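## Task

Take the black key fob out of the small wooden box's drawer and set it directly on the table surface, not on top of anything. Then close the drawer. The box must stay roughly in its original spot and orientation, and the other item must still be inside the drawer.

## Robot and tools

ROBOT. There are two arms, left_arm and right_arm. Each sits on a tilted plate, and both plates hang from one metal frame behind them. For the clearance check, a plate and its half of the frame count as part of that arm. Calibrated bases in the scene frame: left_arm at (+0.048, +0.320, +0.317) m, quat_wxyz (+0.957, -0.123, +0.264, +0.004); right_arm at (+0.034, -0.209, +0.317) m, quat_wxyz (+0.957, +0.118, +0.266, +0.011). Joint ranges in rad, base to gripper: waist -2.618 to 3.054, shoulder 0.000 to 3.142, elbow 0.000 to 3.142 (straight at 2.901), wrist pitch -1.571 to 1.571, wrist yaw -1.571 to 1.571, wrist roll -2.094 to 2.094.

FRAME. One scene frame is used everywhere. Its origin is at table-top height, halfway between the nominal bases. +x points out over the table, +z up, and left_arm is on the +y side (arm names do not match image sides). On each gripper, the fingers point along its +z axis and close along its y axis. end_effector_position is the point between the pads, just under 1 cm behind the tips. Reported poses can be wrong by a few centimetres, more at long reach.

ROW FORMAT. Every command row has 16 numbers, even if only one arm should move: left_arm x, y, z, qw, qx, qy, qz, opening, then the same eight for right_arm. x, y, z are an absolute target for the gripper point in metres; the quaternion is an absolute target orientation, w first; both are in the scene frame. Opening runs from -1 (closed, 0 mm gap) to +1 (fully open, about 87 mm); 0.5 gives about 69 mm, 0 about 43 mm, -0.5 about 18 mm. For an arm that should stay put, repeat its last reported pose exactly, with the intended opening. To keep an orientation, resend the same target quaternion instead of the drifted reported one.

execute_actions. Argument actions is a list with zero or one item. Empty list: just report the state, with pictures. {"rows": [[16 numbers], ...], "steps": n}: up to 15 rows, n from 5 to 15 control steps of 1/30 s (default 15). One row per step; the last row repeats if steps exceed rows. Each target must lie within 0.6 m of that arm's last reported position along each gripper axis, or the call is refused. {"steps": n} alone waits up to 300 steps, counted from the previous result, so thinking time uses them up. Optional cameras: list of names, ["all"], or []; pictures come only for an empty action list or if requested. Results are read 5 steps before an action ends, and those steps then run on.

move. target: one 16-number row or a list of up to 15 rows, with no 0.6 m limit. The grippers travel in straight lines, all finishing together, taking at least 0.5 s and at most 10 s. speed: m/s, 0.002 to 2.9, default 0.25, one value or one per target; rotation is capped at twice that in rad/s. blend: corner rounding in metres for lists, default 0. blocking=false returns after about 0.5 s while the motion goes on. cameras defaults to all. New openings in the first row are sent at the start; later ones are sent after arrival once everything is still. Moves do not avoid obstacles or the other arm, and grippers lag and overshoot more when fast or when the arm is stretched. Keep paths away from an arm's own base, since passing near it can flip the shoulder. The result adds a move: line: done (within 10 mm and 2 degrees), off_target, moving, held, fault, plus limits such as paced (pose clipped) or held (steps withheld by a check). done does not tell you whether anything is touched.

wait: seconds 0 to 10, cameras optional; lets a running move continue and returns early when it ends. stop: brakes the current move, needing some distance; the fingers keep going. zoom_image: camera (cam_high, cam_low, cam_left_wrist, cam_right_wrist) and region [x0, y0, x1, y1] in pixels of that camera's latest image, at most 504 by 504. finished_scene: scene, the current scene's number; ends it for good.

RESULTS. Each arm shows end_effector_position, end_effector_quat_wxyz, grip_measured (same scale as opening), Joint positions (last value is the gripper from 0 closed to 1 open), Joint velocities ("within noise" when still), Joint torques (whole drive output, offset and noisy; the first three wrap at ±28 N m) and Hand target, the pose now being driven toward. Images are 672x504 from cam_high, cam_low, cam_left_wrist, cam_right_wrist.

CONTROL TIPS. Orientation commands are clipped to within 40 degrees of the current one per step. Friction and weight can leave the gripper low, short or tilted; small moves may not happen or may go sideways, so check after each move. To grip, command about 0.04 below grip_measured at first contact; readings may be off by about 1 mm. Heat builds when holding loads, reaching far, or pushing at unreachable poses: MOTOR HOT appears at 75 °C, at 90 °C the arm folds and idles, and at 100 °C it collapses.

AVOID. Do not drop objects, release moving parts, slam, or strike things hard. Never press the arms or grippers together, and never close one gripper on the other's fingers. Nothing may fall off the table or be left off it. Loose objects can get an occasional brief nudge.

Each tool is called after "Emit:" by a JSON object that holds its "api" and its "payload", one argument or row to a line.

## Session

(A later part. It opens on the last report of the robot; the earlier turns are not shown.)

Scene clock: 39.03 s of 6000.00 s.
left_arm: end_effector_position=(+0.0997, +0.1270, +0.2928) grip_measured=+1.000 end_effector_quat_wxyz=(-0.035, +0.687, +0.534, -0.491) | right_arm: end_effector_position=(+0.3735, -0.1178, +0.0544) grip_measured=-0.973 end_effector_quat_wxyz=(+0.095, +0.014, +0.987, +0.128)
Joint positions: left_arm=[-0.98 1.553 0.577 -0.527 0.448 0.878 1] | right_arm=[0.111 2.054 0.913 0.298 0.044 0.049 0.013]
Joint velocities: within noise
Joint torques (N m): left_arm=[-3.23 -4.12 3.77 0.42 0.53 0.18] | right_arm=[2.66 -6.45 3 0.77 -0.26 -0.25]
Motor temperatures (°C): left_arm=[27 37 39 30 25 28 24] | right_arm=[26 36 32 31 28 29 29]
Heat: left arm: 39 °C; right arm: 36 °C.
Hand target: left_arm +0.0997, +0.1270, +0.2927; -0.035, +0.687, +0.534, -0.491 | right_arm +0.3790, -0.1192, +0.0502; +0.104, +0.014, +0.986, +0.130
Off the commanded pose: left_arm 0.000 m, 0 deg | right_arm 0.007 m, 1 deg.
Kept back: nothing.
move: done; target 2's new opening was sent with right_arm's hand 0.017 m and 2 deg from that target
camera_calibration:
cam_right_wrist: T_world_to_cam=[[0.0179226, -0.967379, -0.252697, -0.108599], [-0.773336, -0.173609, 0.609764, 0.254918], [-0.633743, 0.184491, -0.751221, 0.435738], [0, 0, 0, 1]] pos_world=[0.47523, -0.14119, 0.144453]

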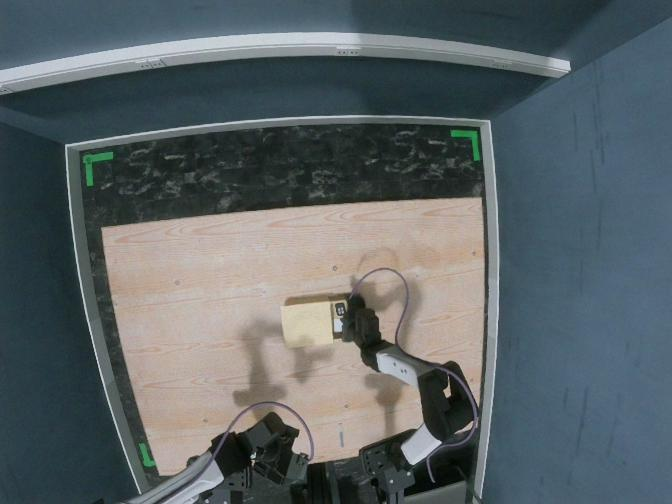

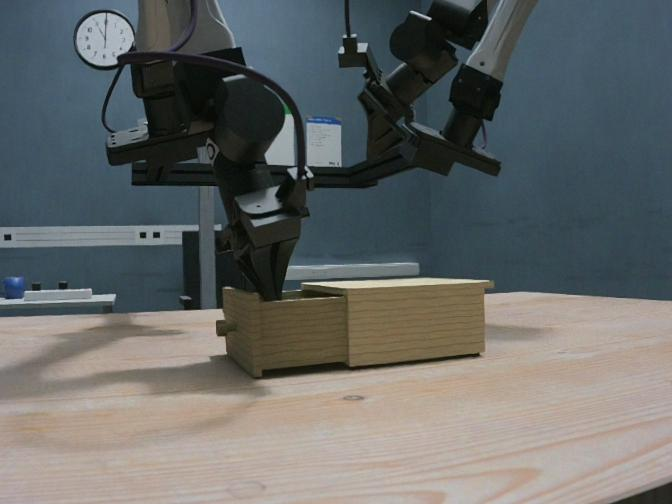

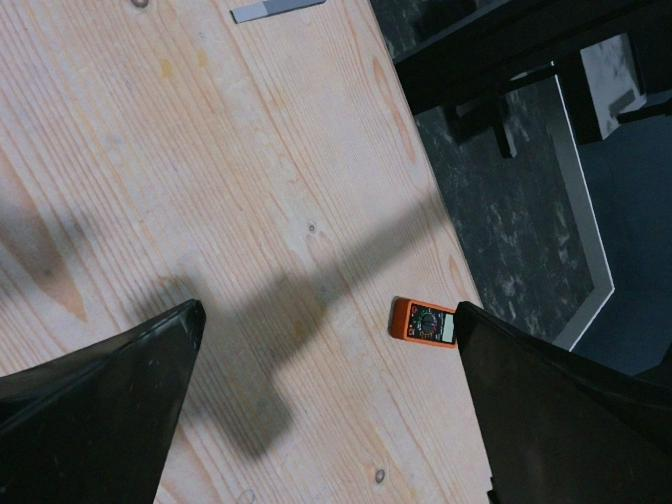

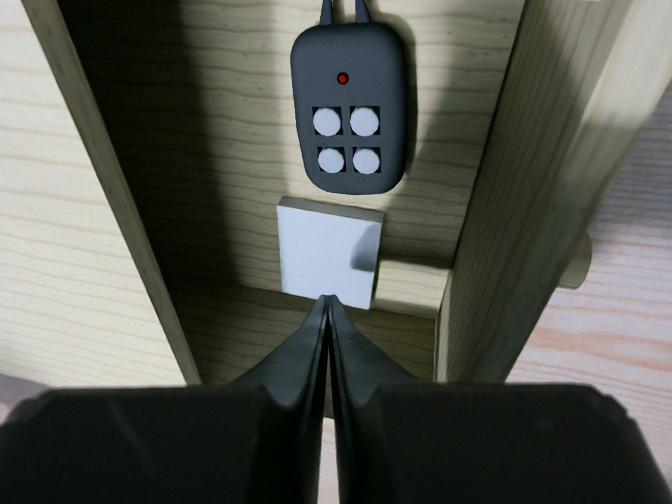

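Emit:
{"api": "move", "payload": {
  "target": [
    [0.0997,0.127,0.2928,-0.035,0.687,0.534,-0.491,1,0.380,-0.123,0.006,0.1036,0.0136,0.986,0.1298,-1],
    [0.0997,0.127,0.2928,-0.035,0.687,0.534,-0.491,1,0.380,-0.08,0.006,0.1036,0.0136,0.986,0.1298,-1]
  ],
  "speed": [0.07,0.05]
}}

Emit:
{"api": "zoom_image", "payload": {
  "camera": "cam_right_wrist",
  "region": [150, 100, 550, 400]
}}

Scene clock: 41.27 s of 6000.00 s.
left_arm: end_effector_position=(+0.0997, +0.1270, +0.2928) grip_measured=+1.000 end_effector_quat_wxyz=(-0.035, +0.687, +0.534, -0.491) | right_arm: end_effector_position=(+0.3825, -0.0823, +0.0248) grip_measured=-0.974 end_effector_quat_wxyz=(+0.095, +0.007, +0.986, +0.137)
Joint positions: left_arm=[-0.98 1.553 0.577 -0.527 0.448 0.878 1] | right_arm=[0.169 2.215 1.041 0.329 0.063 0.08 0.013]
Joint velocities: within noise
Joint torques (N m): left_arm=[-3.28 -4.11 3.75 0.42 0.53 0.17] | right_arm=[3.93 -2.92 3 1.23 0.02 -0.07]
Motor temperatures (°C): left_arm=[27 37 39 30 25 28 24] | right_arm=[26 35 32 32 28 29 29]
Heat: left arm: 39 °C; right arm: 35 °C.
Hand target: left_arm +0.0997, +0.1270, +0.2927; -0.035, +0.687, +0.534, -0.491 | right_arm +0.3791, -0.0807, +0.0076; +0.103, +0.013, +0.986, +0.130
Off the commanded pose: left_arm 0.000 m, 0 deg | right_arm 0.019 m, 1 deg.
Kept back: nothing.
move: off_target (right_arm)
camera_calibration:
cam_right_wrist: T_world_to_cam=[[0.0334645, -0.962542, -0.269059, -0.0870846], [-0.772484, -0.195726, 0.604119, 0.284091], [-0.634152, 0.187627, -0.750098, 0.413051], [0, 0, 0, 1]] pos_world=[0.484307, -0.105718, 0.114773]

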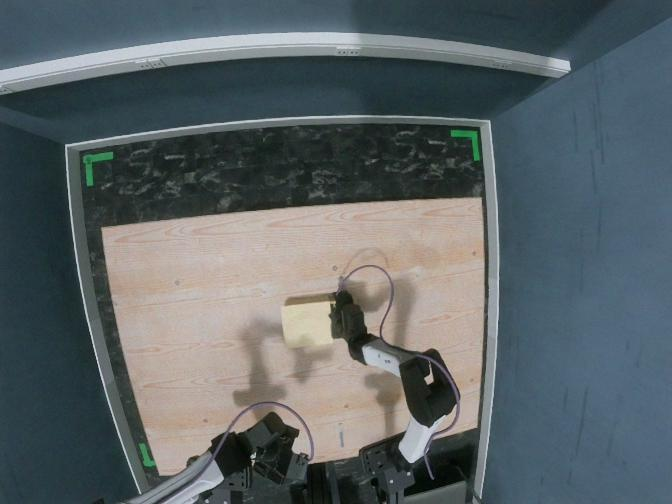

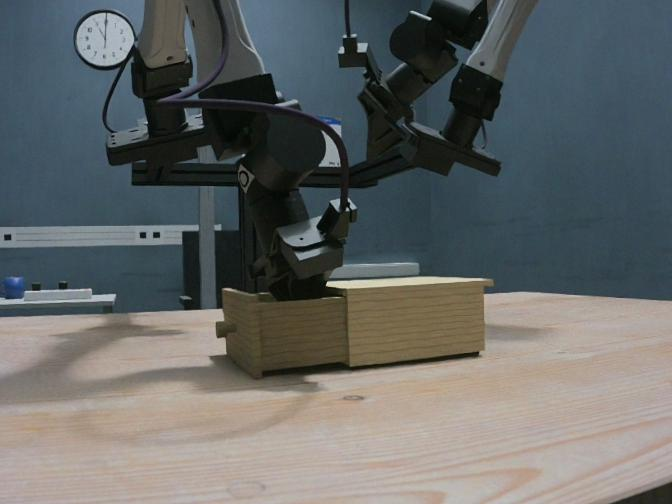

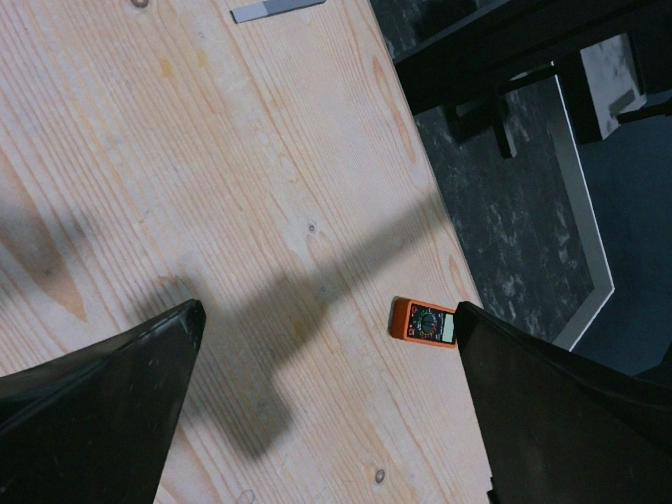

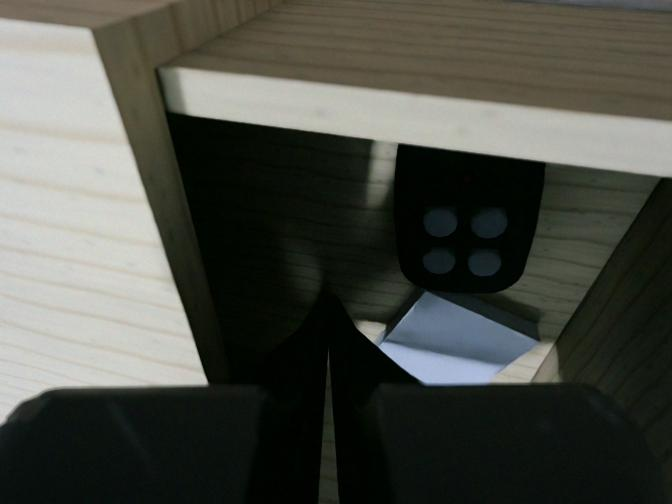

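Scaled by 1.260 from the camera's 672x504 image, which has a finer 960x720 frame.

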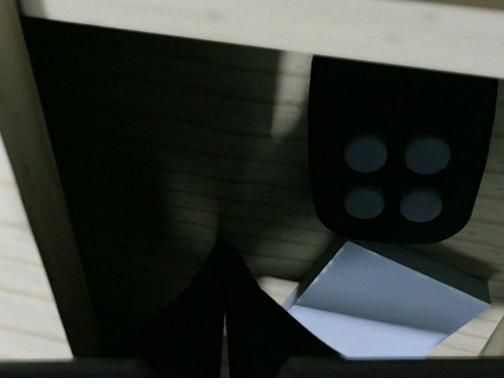

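Emit:
{"api": "move", "payload": {
  "target": [
    [0.0997,0.127,0.2928,-0.035,0.687,0.534,-0.491,1,0.376,-0.082,0.006,0.1036,0.0136,0.986,0.1298,-1],
    [0.0997,0.127,0.2928,-0.035,0.687,0.534,-0.491,1,0.376,-0.122,0.004,0.1036,0.0136,0.986,0.1298,-1],
    [0.0997,0.127,0.2928,-0.035,0.687,0.534,-0.491,1,0.376,-0.116,0.08,0.1036,0.0136,0.986,0.1298,-1],
    [0.0997,0.127,0.2928,-0.035,0.687,0.534,-0.491,1,0.41,-0.116,0.10,0.1036,0.0136,0.986,0.1298,-1]
  ],
  "speed": [0.05,0.05,0.15,0.2]
}}

Emit:
{"api": "zoom_image", "payload": {
  "camera": "cam_right_wrist",
  "region": [150, 100, 550, 400]
}}

Scene clock: 43.93 s of 6000.00 s.
left_arm: end_effector_position=(+0.0997, +0.1270, +0.2928) grip_measured=+1.000 end_effector_quat_wxyz=(-0.035, +0.687, +0.534, -0.491) | right_arm: end_effector_position=(+0.3952, -0.1175, +0.0871) grip_measured=-0.974 end_effector_quat_wxyz=(+0.084, +0.011, +0.988, +0.130)
Joint positions: left_arm=[-0.98 1.553 0.577 -0.527 0.448 0.878 1] | right_arm=[0.132 1.954 0.988 0.099 0.052 0.063 0.013]
Joint velocities: within noise
Joint torques (N m): left_arm=[-3.21 -4.1 3.75 0.43 0.53 0.17] | right_arm=[4.78 -10.82 3.88 0.49 -0.06 -0.06]
Motor temperatures (°C): left_arm=[27 37 39 30 25 28 24] | right_arm=[26 36 31 31 28 29 29]
Heat: left arm: 39 °C; right arm: 36 °C.
Hand target: left_arm +0.0997, +0.1270, +0.2927; -0.035, +0.687, +0.534, -0.491 | right_arm +0.4097, -0.1160, +0.0997; +0.103, +0.014, +0.986, +0.130
Off the commanded pose: left_arm 0.000 m, 0 deg | right_arm 0.020 m, 2 deg.
Kept back: nothing.
move: off_target (right_arm)
camera_calibration:
cam_right_wrist: T_world_to_cam=[[0.0214096, -0.966248, -0.256722, -0.101479], [-0.75821, -0.183064, 0.625783, 0.243282], [-0.651658, 0.181251, -0.736539, 0.479457], [0, 0, 0, 1]] pos_world=[0.499073, -0.14042, 0.174845]

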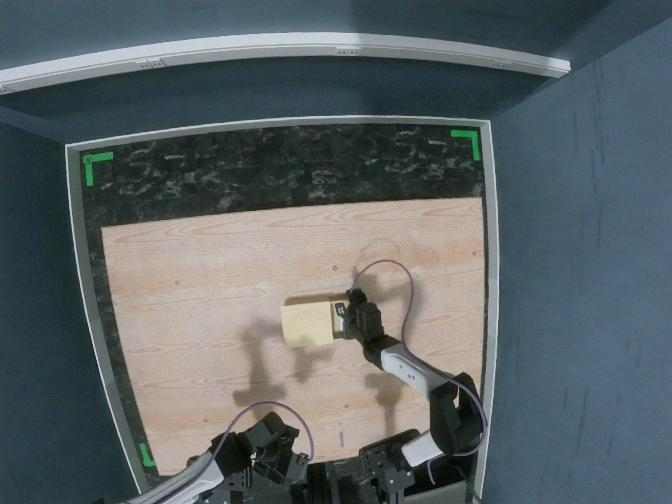

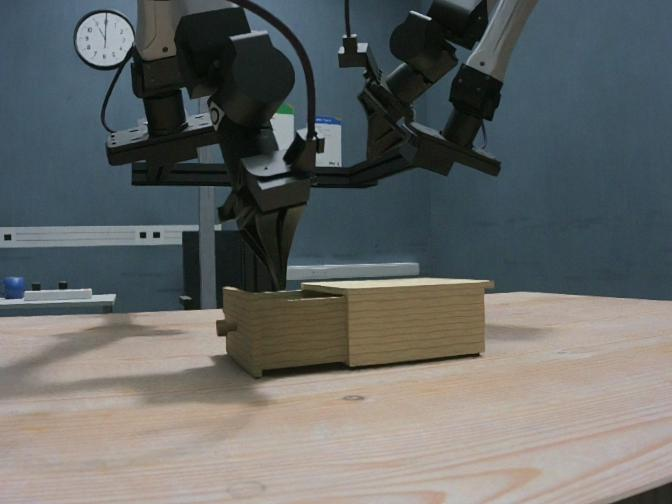

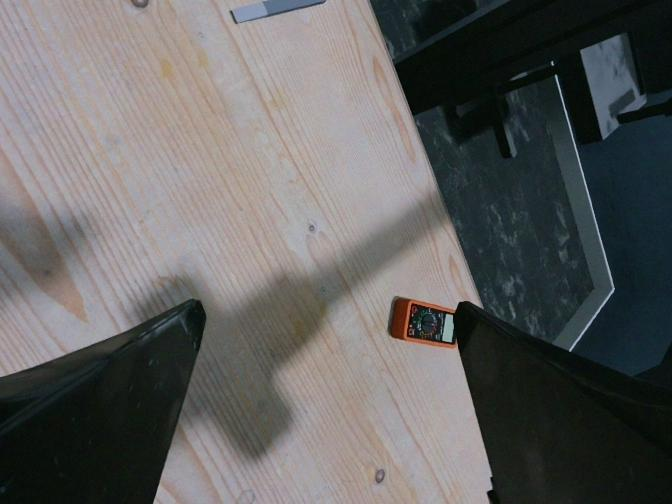

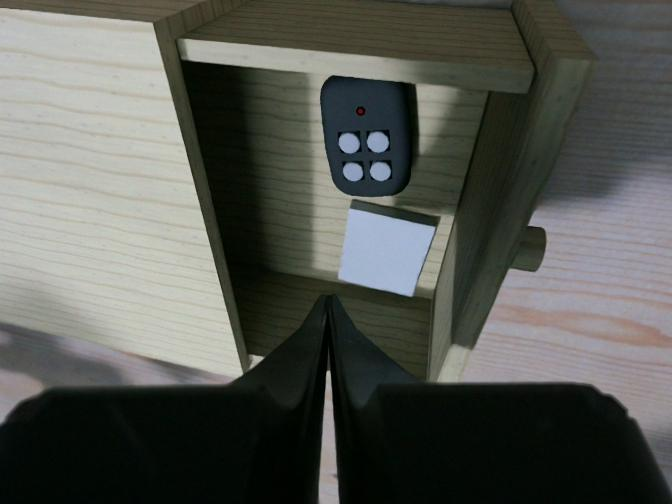

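Scaled by 1.260 from the camera's 672x504 image, which has a finer 960x720 frame.

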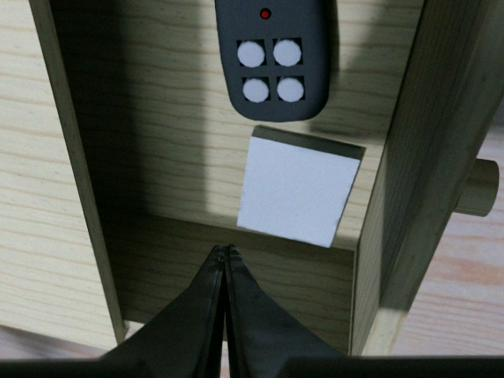

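Emit:
{"api": "move", "payload": {
  "target": [
    [0.0997,0.127,0.2928,-0.035,0.687,0.534,-0.491,1,0.434,-0.113,0.06,0.1036,0.0136,0.986,0.1298,-1],
    [0.0997,0.127,0.2928,-0.035,0.687,0.534,-0.491,1,0.434,-0.116,0.010,0.1036,0.0136,0.986,0.1298,-1],
    [0.0997,0.127,0.2928,-0.035,0.687,0.534,-0.491,1,0.432,-0.090,0.010,0.1036,0.0136,0.986,0.1298,-1],
    [0.0997,0.127,0.2928,-0.035,0.687,0.534,-0.491,1,0.408,-0.090,0.010,0.1036,0.0136,0.986,0.1298,-1],
    [0.0997,0.127,0.2928,-0.035,0.687,0.534,-0.491,1,0.408,-0.095,0.075,0.1036,0.0136,0.986,0.1298,-1],
    [0.0997,0.127,0.2928,-0.035,0.687,0.534,-0.491,1,0.39,-0.115,0.13,0.1036,0.0136,0.986,0.1298,-1]
  ],
  "speed": [0.15,0.08,0.05,0.05,0.15,0.2]
}}

Emit:
{"api": "zoom_image", "payload": {
  "camera": "cam_right_wrist",
  "region": [150, 50, 550, 350]
}}

Scene clock: 47.90 s of 6000.00 s.
left_arm: end_effector_position=(+0.0997, +0.1270, +0.2928) grip_measured=+1.000 end_effector_quat_wxyz=(-0.035, +0.687, +0.534, -0.491) | right_arm: end_effector_position=(+0.3849, -0.1166, +0.1197) grip_measured=-0.974 end_effector_quat_wxyz=(+0.092, +0.012, +0.987, +0.130)
Joint positions: left_arm=[-0.98 1.553 0.577 -0.527 0.448 0.878 1] | right_arm=[0.167 1.817 0.893 0.072 0.076 0.089 0.013]
Joint velocities: within noise
Joint torques (N m): left_arm=[-3.21 -4.1 3.79 0.43 0.53 0.19] | right_arm=[4.68 -10.14 2.55 0.52 -0.03 -0.06]
Motor temperatures (°C): left_arm=[27 37 39 30 25 28 24] | right_arm=[26 36 31 31 28 29 29]
Heat: left arm: 39 °C; right arm: 36 °C.
Hand target: left_arm +0.0997, +0.1270, +0.2927; -0.035, +0.687, +0.534, -0.491 | right_arm +0.3899, -0.1150, +0.1296; +0.104, +0.014, +0.986, +0.130
Off the commanded pose: left_arm 0.000 m, 0 deg | right_arm 0.012 m, 1 deg.
Kept back: nothing.
move: off_target (right_arm)
camera_calibration:
cam_right_wrist: T_world_to_cam=[[0.0205984, -0.966362, -0.256358, -0.0916991], [-0.769639, -0.17899, 0.612877, 0.221642], [-0.638146, 0.184679, -0.747437, 0.493053], [0, 0, 0, 1]] pos_world=[0.487113, -0.139999, 0.209179]

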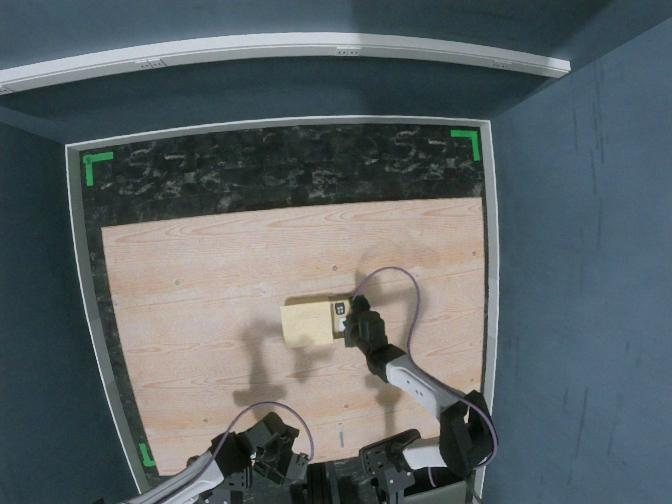

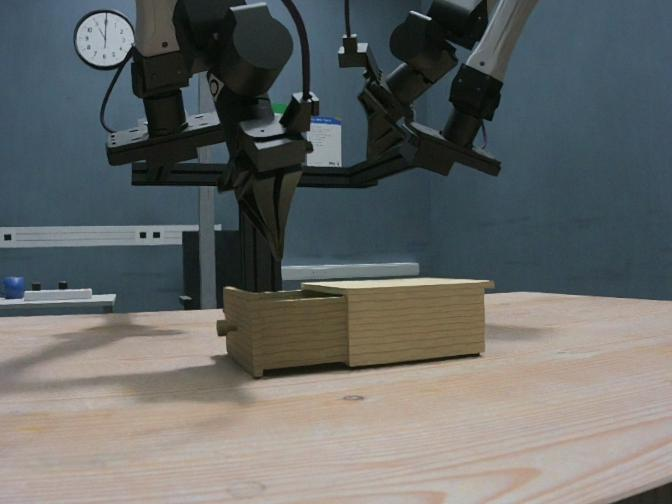

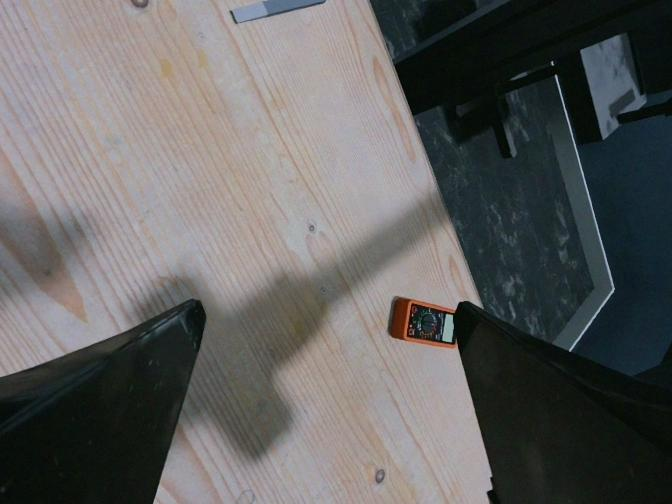

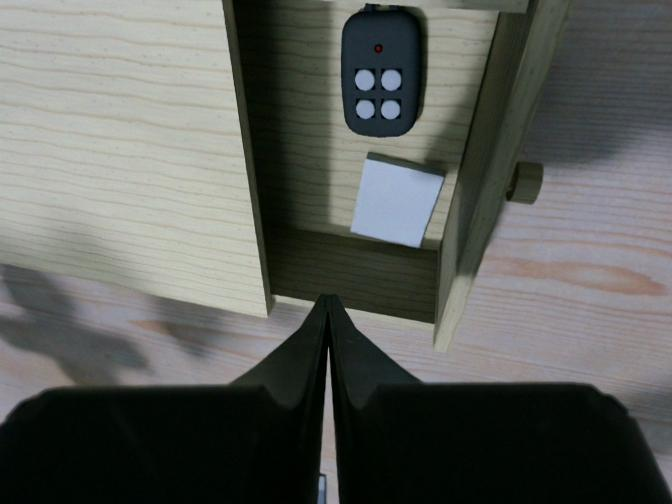

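Scaled by 1.260 from the camera's 672x504 image, which has a finer 960x720 frame.

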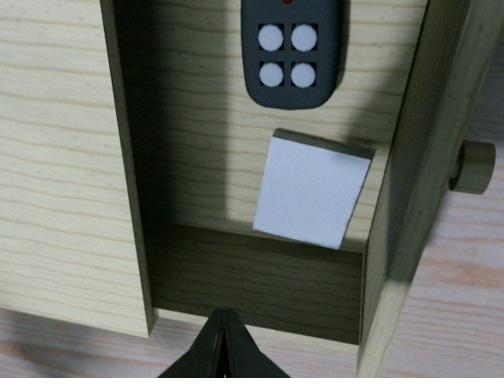

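Emit:
{"api": "move", "payload": {
  "target": [
    [0.0997,0.127,0.2928,-0.035,0.687,0.534,-0.491,1,0.436,-0.114,0.06,0.1036,0.0136,0.986,0.1298,-1],
    [0.0997,0.127,0.2928,-0.035,0.687,0.534,-0.491,1,0.438,-0.116,0.006,0.1036,0.0136,0.986,0.1298,-1]
  ],
  "speed": [0.2,0.06],
  "cameras": ["cam_right_wrist"]
}}

Scene clock: 49.83 s of 6000.00 s.
left_arm: end_effector_position=(+0.0997, +0.1270, +0.2928) grip_measured=+1.000 end_effector_quat_wxyz=(-0.035, +0.687, +0.534, -0.491) | right_arm: end_effector_position=(+0.4294, -0.1137, +0.0388) grip_measured=-0.974 end_effector_quat_wxyz=(+0.073, +0.010, +0.987, +0.140)
Joint positions: left_arm=[-0.98 1.553 0.577 -0.527 0.448 0.878 1] | right_arm=[0.091 2.176 1.245 0.045 0.005 0.034 0.013]
Joint velocities: within noise
Joint torques (N m): left_arm=[-3.21 -4.08 3.75 0.43 0.54 0.18] | right_arm=[2.14 -2.19 4.72 1.73 -0.05 -0.32]
Motor temperatures (°C): left_arm=[27 37 39 30 25 27 23] | right_arm=[26 36 31 32 28 29 29]
Heat: left arm: 39 °C; right arm: 36 °C.
Hand target: left_arm +0.0997, +0.1270, +0.2927; -0.035, +0.687, +0.534, -0.491 | right_arm +0.4354, -0.1175, +0.0105; +0.101, +0.013, +0.986, +0.129
Off the commanded pose: left_arm 0.000 m, 0 deg | right_arm 0.034 m, 4 deg.
Kept back: nothing.
move: off_target (right_arm)
camera_calibration:
cam_right_wrist: T_world_to_cam=[[0.0221562, -0.960856, -0.276161, -0.10982], [-0.744876, -0.20011, 0.636487, 0.292106], [-0.666835, 0.191604, -0.720153, 0.47255], [0, 0, 0, 1]] pos_world=[0.535129, -0.137611, 0.124058]
Images, in order (width x height): cam_right_wrist 672x504.

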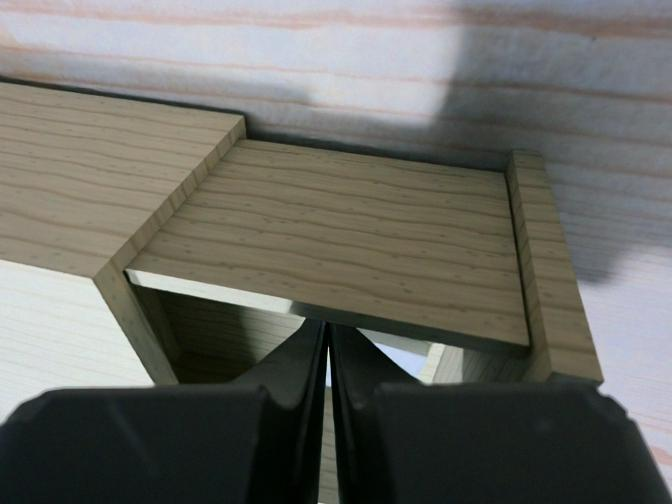

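Emit:
{"api": "move", "payload": {
  "target": [
    [0.0997,0.127,0.2928,-0.035,0.687,0.534,-0.491,1,0.424,-0.112,0.065,0.2152,0.0226,0.9709,0.102,-1],
    [0.0997,0.127,0.2928,-0.035,0.687,0.534,-0.491,1,0.424,-0.112,0.010,0.2152,0.0226,0.9709,0.102,-1]
  ],
  "speed": [0.15,0.06],
  "cameras": ["cam_right_wrist"]
}}

Scene clock: 54.07 s of 6000.00 s.
left_arm: end_effector_position=(+0.0997, +0.1270, +0.2928) grip_measured=+1.000 end_effector_quat_wxyz=(-0.035, +0.687, +0.534, -0.491) | right_arm: end_effector_position=(+0.4210, -0.1045, +0.0263) grip_measured=-0.974 end_effector_quat_wxyz=(+0.210, +0.021, +0.971, +0.116)
Joint positions: left_arm=[-0.98 1.553 0.577 -0.527 0.448 0.878 1] | right_arm=[0.132 2.211 0.955 0.643 0.087 0.03 0.013]
Joint velocities: within noise
Joint torques (N m): left_arm=[-3.21 -4.1 3.73 0.43 0.53 0.17] | right_arm=[2.03 -3.79 4.6 1.28 -0.01 -0.33]
Motor temperatures (°C): left_arm=[27 37 39 30 25 27 23] | right_arm=[26 36 31 32 28 29 29]
Heat: left arm: 39 °C; right arm: 36 °C.
Hand target: left_arm +0.0997, +0.1270, +0.2927; -0.035, +0.687, +0.534, -0.491 | right_arm +0.4230, -0.1123, +0.0112; +0.215, +0.023, +0.971, +0.102
Off the commanded pose: left_arm 0.000 m, 0 deg | right_arm 0.018 m, 2 deg.
Kept back: nothing.
move: off_target (right_arm)
camera_calibration:
cam_right_wrist: T_world_to_cam=[[0.0278516, -0.973702, -0.226118, -0.109376], [-0.898257, -0.123628, 0.421724, 0.373808], [-0.438588, 0.191366, -0.878077, 0.36417], [0, 0, 0, 1]] pos_world=[0.498542, -0.129976, 0.137394]
Images, in order (width x height): cam_right_wrist 672x504.

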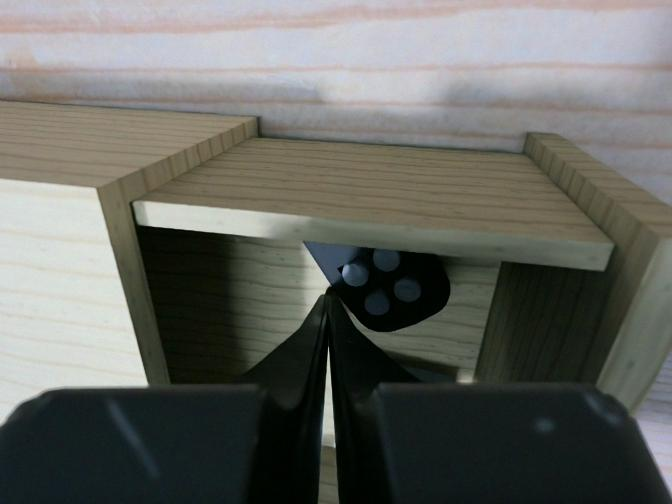

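Emit:
{"api": "move", "payload": {
  "target": [
    [0.0997,0.127,0.2928,-0.035,0.687,0.534,-0.491,1,0.424,-0.085,0.004,0.2152,0.0226,0.9709,0.102,-1],
    [0.0997,0.127,0.2928,-0.035,0.687,0.534,-0.491,1,0.405,-0.085,0.004,0.2152,0.0226,0.9709,0.102,-1],
    [0.0997,0.127,0.2928,-0.035,0.687,0.534,-0.491,1,0.405,-0.09,0.08,0.2152,0.0226,0.9709,0.102,-1],
    [0.0997,0.127,0.2928,-0.035,0.687,0.534,-0.491,1,0.39,-0.10,0.12,0.1036,0.0136,0.986,0.1298,-1]
  ],
  "speed": [0.05,0.05,0.15,0.2],
  "cameras": ["cam_right_wrist"]
}}

Scene clock: 57.20 s of 6000.00 s.
left_arm: end_effector_position=(+0.0997, +0.1270, +0.2928) grip_measured=+1.000 end_effector_quat_wxyz=(-0.035, +0.687, +0.534, -0.491) | right_arm: end_effector_position=(+0.3724, -0.0959, +0.1098) grip_measured=-0.974 end_effector_quat_wxyz=(+0.084, +0.000, +0.989, +0.126)
Joint positions: left_arm=[-0.98 1.553 0.577 -0.527 0.448 0.878 1] | right_arm=[0.226 1.875 0.888 0.11 0.119 0.113 0.013]
Joint velocities: within noise
Joint torques (N m): left_arm=[-3.21 -4.05 3.77 0.43 0.53 0.17] | right_arm=[2.45 -10.21 4.48 0.52 -0.22 -0.07]
Motor temperatures (°C): left_arm=[27 37 39 30 25 27 23] | right_arm=[26 36 31 32 28 29 29]
Heat: left arm: 39 °C; right arm: 36 °C.
Hand target: left_arm +0.0997, +0.1270, +0.2927; -0.035, +0.687, +0.534, -0.491 | right_arm +0.3897, -0.1001, +0.1198; +0.104, +0.013, +0.986, +0.130
Off the commanded pose: left_arm 0.000 m, 0 deg | right_arm 0.021 m, 3 deg.
Kept back: nothing.
move: off_target (right_arm)
camera_calibration:
cam_right_wrist: T_world_to_cam=[[0.0423409, -0.968265, -0.246313, -0.0833517], [-0.756029, -0.192223, 0.625677, 0.214084], [-0.653168, 0.159728, -0.740175, 0.476228], [0, 0, 0, 1]] pos_world=[0.47644, -0.115621, 0.198014]
Images, in order (width x height): cam_right_wrist 672x504.

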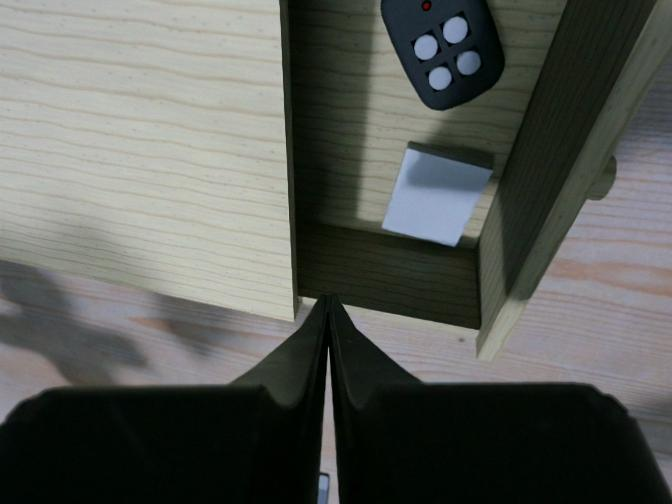

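Emit:
{"api": "move", "payload": {
  "target": [
    [0.0997,0.127,0.2928,-0.035,0.687,0.534,-0.491,1,0.46,-0.139,0.11,0.2556,-0.0405,0.954,-0.1511,-1],
    [0.0997,0.127,0.2928,-0.035,0.687,0.534,-0.491,1,0.463,-0.139,0.06,0.2556,-0.0405,0.954,-0.1511,-1],
    [0.0997,0.127,0.2928,-0.035,0.687,0.534,-0.491,1,0.463,-0.139,0.012,0.2556,-0.0405,0.954,-0.1511,-1]
  ],
  "speed": [0.25,0.12,0.06]
}}

Scene clock: 61.83 s of 6000.00 s.
left_arm: end_effector_position=(+0.0997, +0.1270, +0.2928) grip_measured=+1.000 end_effector_quat_wxyz=(-0.035, +0.687, +0.534, -0.491) | right_arm: end_effector_position=(+0.4518, -0.1394, +0.0258) grip_measured=-0.974 end_effector_quat_wxyz=(+0.240, -0.055, +0.955, -0.166)
Joint positions: left_arm=[-0.98 1.553 0.577 -0.527 0.448 0.878 1] | right_arm=[0.276 2.343 1.124 0.689 0.717 -0.212 0.013]
Joint velocities: within noise
Joint torques (N m): left_arm=[-3.21 -4.08 3.78 0.42 0.53 0.18] | right_arm=[2.58 -5.33 5.94 1.39 -0.32 0.01]
Motor temperatures (°C): left_arm=[27 37 39 30 25 27 23] | right_arm=[26 37 31 32 28 29 29]
Heat: left arm: 39 °C; right arm: 37 °C.
Hand target: left_arm +0.0997, +0.1270, +0.2927; -0.035, +0.687, +0.534, -0.491 | right_arm +0.4624, -0.1395, +0.0136; +0.256, -0.041, +0.954, -0.152
Off the commanded pose: left_arm 0.000 m, 0 deg | right_arm 0.018 m, 3 deg.
Kept back: nothing.
move: off_target (right_arm)
camera_calibration:
cam_right_wrist: T_world_to_cam=[[0.0446517, -0.934982, 0.351873, -0.161362], [-0.927339, 0.0922066, 0.362685, 0.442175], [-0.371549, -0.3425, -0.862928, 0.278841], [0, 0, 0, 1]] pos_world=[0.520854, -0.0961387, 0.137029]

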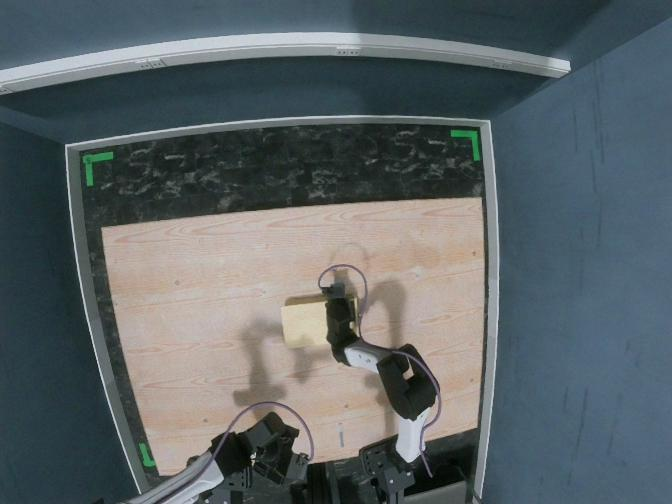

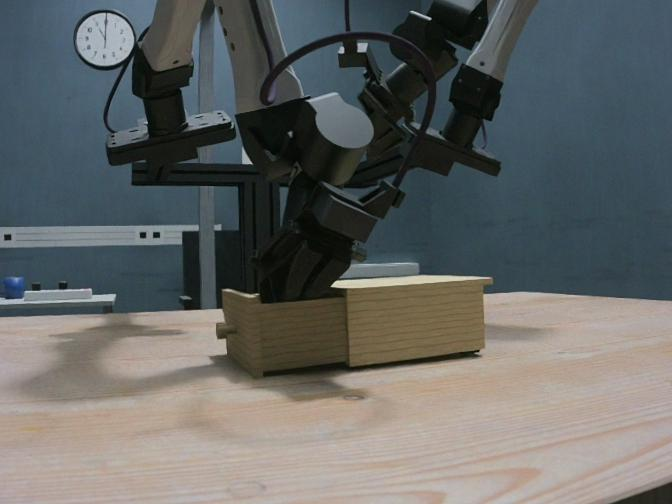

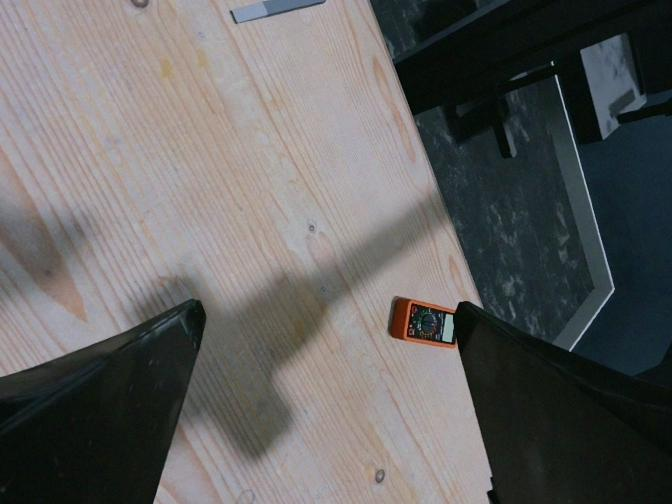

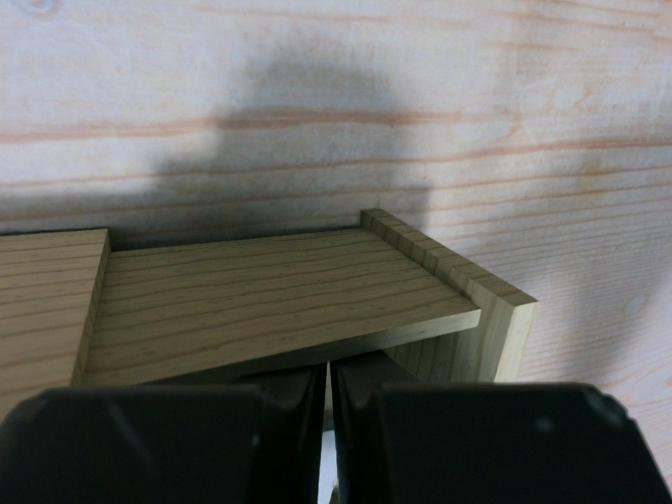

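Emit:
{"api": "move", "payload": {
  "target": [
    [0.0997,0.127,0.2928,-0.035,0.687,0.534,-0.491,1,0.460,-0.105,0.010,0.2556,-0.0405,0.954,-0.1511,-1],
    [0.0997,0.127,0.2928,-0.035,0.687,0.534,-0.491,1,0.455,-0.115,0.07,0.2556,-0.0405,0.954,-0.1511,-1],
    [0.0997,0.127,0.2928,-0.035,0.687,0.534,-0.491,1,0.40,-0.115,0.14,0.1045,0,0.9945,0,-1]
  ],
  "speed": [0.06,0.15,0.25],
  "cameras": ["cam_right_wrist"]
}}

Scene clock: 64.73 s of 6000.00 s.
left_arm: end_effector_position=(+0.0997, +0.1270, +0.2928) grip_measured=+1.000 end_effector_quat_wxyz=(-0.035, +0.687, +0.534, -0.491) | right_arm: end_effector_position=(+0.3872, -0.1112, +0.1305) grip_measured=-0.974 end_effector_quat_wxyz=(+0.090, -0.018, +0.996, -0.005)
Joint positions: left_arm=[-0.98 1.553 0.577 -0.527 0.448 0.878 1] | right_arm=[0.334 1.856 0.983 -0.057 0.443 0.152 0.013]
Joint velocities: within noise
Joint torques (N m): left_arm=[-3.18 -4.05 3.77 0.43 0.53 0.18] | right_arm=[3.07 -10.39 4.64 0.47 -0.04 -0.04]
Motor temperatures (°C): left_arm=[27 37 39 30 25 27 23] | right_arm=[26 37 31 32 28 29 29]
Heat: left arm: 39 °C; right arm: 37 °C.
Hand target: left_arm +0.0997, +0.1270, +0.2927; -0.035, +0.687, +0.534, -0.491 | right_arm +0.3999, -0.1151, +0.1399; +0.105, +0.000, +0.995, +0.000
Off the commanded pose: left_arm 0.000 m, 0 deg | right_arm 0.016 m, 3 deg.
Kept back: nothing.
move: off_target (right_arm)
camera_calibration:
cam_right_wrist: T_world_to_cam=[[0.055092, -0.998356, 0.0157866, -0.136232], [-0.764484, -0.0320054, 0.643847, 0.228213], [-0.642284, -0.0475394, -0.764991, 0.479668], [0, 0, 0, 1]] pos_world=[0.490054, -0.105901, 0.222158]
Images, in order (width x height): cam_right_wrist 672x504.

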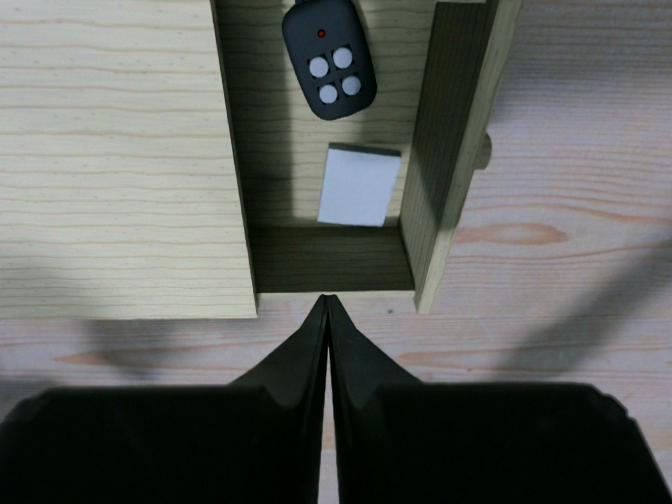

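Emit:
{"api": "move", "payload": {
  "target": [
    [0.0997,0.127,0.2928,-0.035,0.687,0.534,-0.491,1,0.438,-0.105,0.07,0.2152,0.0226,0.9709,0.102,-1],
    [0.0997,0.127,0.2928,-0.035,0.687,0.534,-0.491,1,0.440,-0.107,0.008,0.2152,0.0226,0.9709,0.102,-1]
  ],
  "speed": [0.2,0.06],
  "cameras": ["cam_right_wrist"]
}}

Scene clock: 67.70 s of 6000.00 s.
left_arm: end_effector_position=(+0.0997, +0.1270, +0.2928) grip_measured=+1.000 end_effector_quat_wxyz=(-0.035, +0.687, +0.534, -0.491) | right_arm: end_effector_position=(+0.4381, -0.0979, +0.0272) grip_measured=-0.974 end_effector_quat_wxyz=(+0.211, +0.019, +0.971, +0.116)
Joint positions: left_arm=[-0.98 1.553 0.577 -0.527 0.448 0.878 1] | right_arm=[0.146 2.219 1.028 0.58 0.097 0.034 0.013]
Joint velocities: within noise
Joint torques (N m): left_arm=[-3.19 -4.08 3.79 0.44 0.53 0.17] | right_arm=[1.74 -3.88 5 1.29 0 -0.33]
Motor temperatures (°C): left_arm=[27 37 39 30 25 27 23] | right_arm=[26 37 31 32 28 29 29]
Heat: left arm: 39 °C; right arm: 37 °C.
Hand target: left_arm +0.0997, +0.1270, +0.2927; -0.035, +0.687, +0.534, -0.491 | right_arm +0.4388, -0.1074, +0.0095; +0.215, +0.023, +0.971, +0.102
Off the commanded pose: left_arm 0.000 m, 0 deg | right_arm 0.021 m, 2 deg.
Kept back: nothing.
move: off_target (right_arm)
camera_calibration:
cam_right_wrist: T_world_to_cam=[[0.031812, -0.973755, -0.225366, -0.104948], [-0.898994, -0.126417, 0.419319, 0.389763], [-0.436804, 0.189264, -0.879421, 0.37021], [0, 0, 0, 1]] pos_world=[0.515443, -0.122989, 0.138483]
Images, in order (width x height): cam_right_wrist 672x504.

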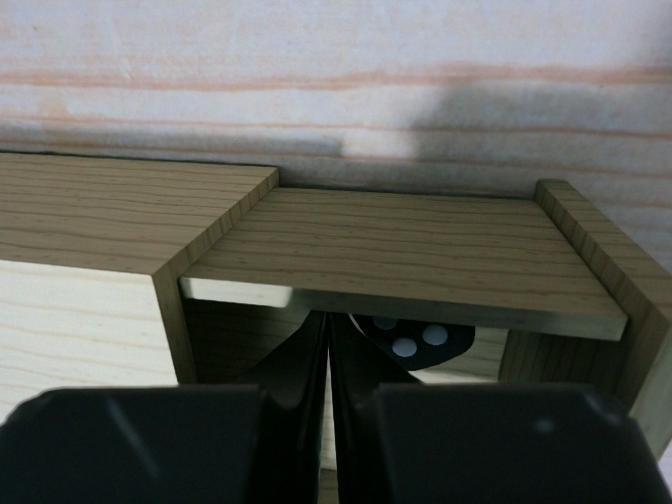

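Emit:
{"api": "move", "payload": {
  "target": [
    [0.0997,0.127,0.2928,-0.035,0.687,0.534,-0.491,1,0.405,-0.100,0.004,0.2152,0.0226,0.9709,0.102,-1],
    [0.0997,0.127,0.2928,-0.035,0.687,0.534,-0.491,1,0.405,-0.10,0.07,0.2152,0.0226,0.9709,0.102,-1],
    [0.0997,0.127,0.2928,-0.035,0.687,0.534,-0.491,1,0.40,-0.115,0.14,0.1045,0,0.9945,0,-1]
  ],
  "speed": [0.04,0.15,0.25],
  "cameras": ["cam_right_wrist"]
}}

Scene clock: 70.77 s of 6000.00 s.
left_arm: end_effector_position=(+0.0997, +0.1270, +0.2928) grip_measured=+1.000 end_effector_quat_wxyz=(-0.035, +0.687, +0.534, -0.491) | right_arm: end_effector_position=(+0.3832, -0.1174, +0.1275) grip_measured=-0.974 end_effector_quat_wxyz=(+0.082, -0.011, +0.997, -0.002)
Joint positions: left_arm=[-0.98 1.553 0.577 -0.527 0.448 0.878 1] | right_arm=[0.31 1.851 0.971 -0.057 0.42 0.152 0.013]
Joint velocities: within noise
Joint torques (N m): left_arm=[-3.21 -4.11 3.77 0.43 0.53 0.17] | right_arm=[5.18 -10 5.67 0.42 0.17 -0.03]
Motor temperatures (°C): left_arm=[27 37 39 30 25 27 23] | right_arm=[26 37 31 32 28 29 29]
Heat: left arm: 39 °C; right arm: 37 °C.
Hand target: left_arm +0.0997, +0.1270, +0.2927; -0.035, +0.687, +0.534, -0.491 | right_arm +0.3997, -0.1151, +0.1399; +0.104, +0.000, +0.995, +0.000
Off the commanded pose: left_arm 0.000 m, 0 deg | right_arm 0.021 m, 3 deg.
Kept back: nothing.
move: off_target (right_arm)
camera_calibration:
cam_right_wrist: T_world_to_cam=[[0.0417074, -0.999108, 0.00660171, -0.135898], [-0.754689, -0.0271728, 0.65552, 0.222107], [-0.654756, -0.0323223, -0.755149, 0.479944], [0, 0, 0, 1]] pos_world=[0.487536, -0.114229, 0.217731]
Images, in order (width x height): cam_right_wrist 672x504.

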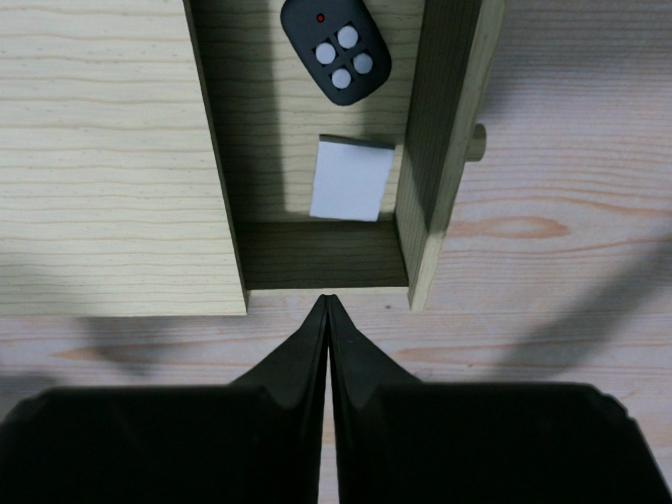

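Emit:
{"api": "move", "payload": {
  "target": [
    [0.0997,0.127,0.2928,-0.035,0.687,0.534,-0.491,1,0.454,-0.107,0.07,0.2152,0.0226,0.9709,0.102,-1],
    [0.0997,0.127,0.2928,-0.035,0.687,0.534,-0.491,1,0.456,-0.112,0.000,0.2152,0.0226,0.9709,0.102,-1],
    [0.0997,0.127,0.2928,-0.035,0.687,0.534,-0.491,1,0.456,-0.109,-0.008,0.2152,0.0226,0.9709,0.102,-1],
    [0.0997,0.127,0.2928,-0.035,0.687,0.534,-0.491,1,0.410,-0.100,-0.008,0.2152,0.0226,0.9709,0.102,-1],
    [0.0997,0.127,0.2928,-0.035,0.687,0.534,-0.491,1,0.405,-0.10,0.07,0.2152,0.0226,0.9709,0.102,-1],
    [0.0997,0.127,0.2928,-0.035,0.687,0.534,-0.491,1,0.40,-0.115,0.14,0.1045,0,0.9945,0,-1]
  ],
  "speed": [0.2,0.06,0.02,0.03,0.15,0.25],
  "cameras": ["cam_right_wrist"]
}}

Scene clock: 77.27 s of 6000.00 s.
left_arm: end_effector_position=(+0.0997, +0.1270, +0.2928) grip_measured=+1.000 end_effector_quat_wxyz=(-0.035, +0.687, +0.534, -0.491) | right_arm: end_effector_position=(+0.3834, -0.1172, +0.1276) grip_measured=-0.974 end_effector_quat_wxyz=(+0.082, -0.011, +0.997, -0.001)
Joint positions: left_arm=[-0.98 1.553 0.577 -0.527 0.448 0.878 1] | right_arm=[0.311 1.851 0.972 -0.057 0.42 0.152 0.013]
Joint velocities: within noise
Joint torques (N m): left_arm=[-3.18 -4.07 3.75 0.43 0.53 0.18] | right_arm=[5.15 -9.89 5.74 0.42 0.13 -0.08]
Motor temperatures (°C): left_arm=[27 37 39 29 25 27 23] | right_arm=[26 37 31 32 28 29 29]
Heat: left arm: 39 °C; right arm: 37 °C.
Hand target: left_arm +0.0997, +0.1270, +0.2927; -0.035, +0.687, +0.534, -0.491 | right_arm +0.3998, -0.1150, +0.1399; +0.105, +0.000, +0.995, +0.000
Off the commanded pose: left_arm 0.000 m, 0 deg | right_arm 0.021 m, 3 deg.
Kept back: nothing.
move: off_target (right_arm)
camera_calibration:
cam_right_wrist: T_world_to_cam=[[0.0418657, -0.999103, 0.00634746, -0.135724], [-0.754956, -0.0274725, 0.6552, 0.22229], [-0.654438, -0.0322225, -0.755429, 0.480008], [0, 0, 0, 1]] pos_world=[0.487637, -0.114029, 0.217829]
Images, in order (width x height): cam_right_wrist 672x504.

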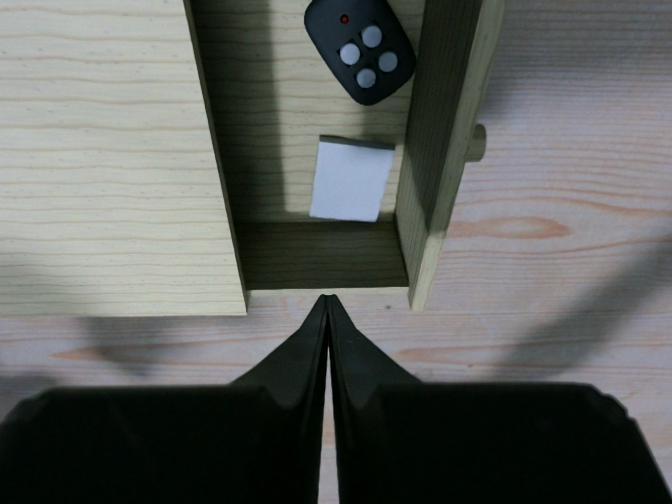

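Emit:
{"api": "move", "payload": {
  "target": [
    [0.0997,0.127,0.2928,-0.035,0.687,0.534,-0.491,1,0.446,-0.128,0.09,0.0656,-0.3412,0.9374,0.0239,-1],
    [0.0997,0.127,0.2928,-0.035,0.687,0.534,-0.491,1,0.448,-0.128,0.05,0.0656,-0.3412,0.9374,0.0239,-1]
  ],
  "speed": [0.3,0.1],
  "cameras": ["cam_right_wrist","cam_low"]
}}

Scene clock: 81.10 s of 6000.00 s.
left_arm: end_effector_position=(+0.0997, +0.1270, +0.2928) grip_measured=+1.000 end_effector_quat_wxyz=(-0.035, +0.687, +0.534, -0.491) | right_arm: end_effector_position=(+0.4414, -0.1280, +0.0556) grip_measured=-0.974 end_effector_quat_wxyz=(+0.057, -0.343, +0.937, +0.022)
Joint positions: left_arm=[-0.98 1.553 0.577 -0.527 0.448 0.878 1] | right_arm=[0.215 2.181 1.349 -0.14 0.275 -0.582 0.013]
Joint velocities: within noise
Joint torques (N m): left_arm=[-3.21 -4.12 3.77 0.42 0.54 0.18] | right_arm=[3.7 -7.77 5.37 0.56 -0.23 -0.25]
Motor temperatures (°C): left_arm=[27 37 39 29 25 27 23] | right_arm=[26 38 31 32 28 29 29]
Heat: left arm: 39 °C; right arm: 38 °C.
Hand target: left_arm +0.0997, +0.1270, +0.2927; -0.035, +0.687, +0.534, -0.491 | right_arm +0.4478, -0.1282, +0.0503; +0.066, -0.341, +0.937, +0.024
Off the commanded pose: left_arm 0.000 m, 0 deg | right_arm 0.009 m, 1 deg.
Kept back: nothing.
move: done
camera_calibration:
cam_right_wrist: T_world_to_cam=[[0.661409, -0.750024, -0.00119893, -0.389705], [-0.544584, -0.481339, 0.686834, 0.160271], [-0.515719, -0.453626, -0.726813, 0.34652], [0, 0, 0, 1]] pos_world=[0.523743, -0.0579531, 0.141309]
Images, in order (width x height): cam_low 672x504, cam_right_wrist 672x504.

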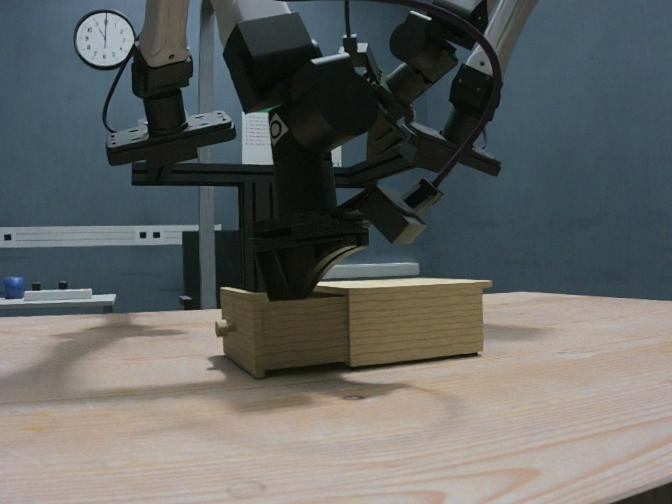

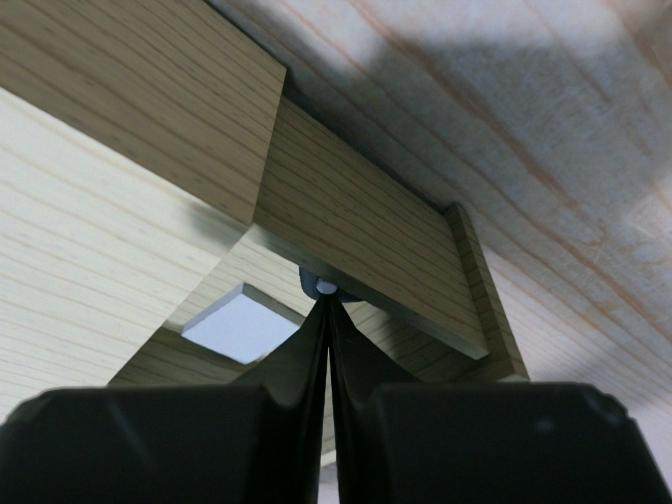

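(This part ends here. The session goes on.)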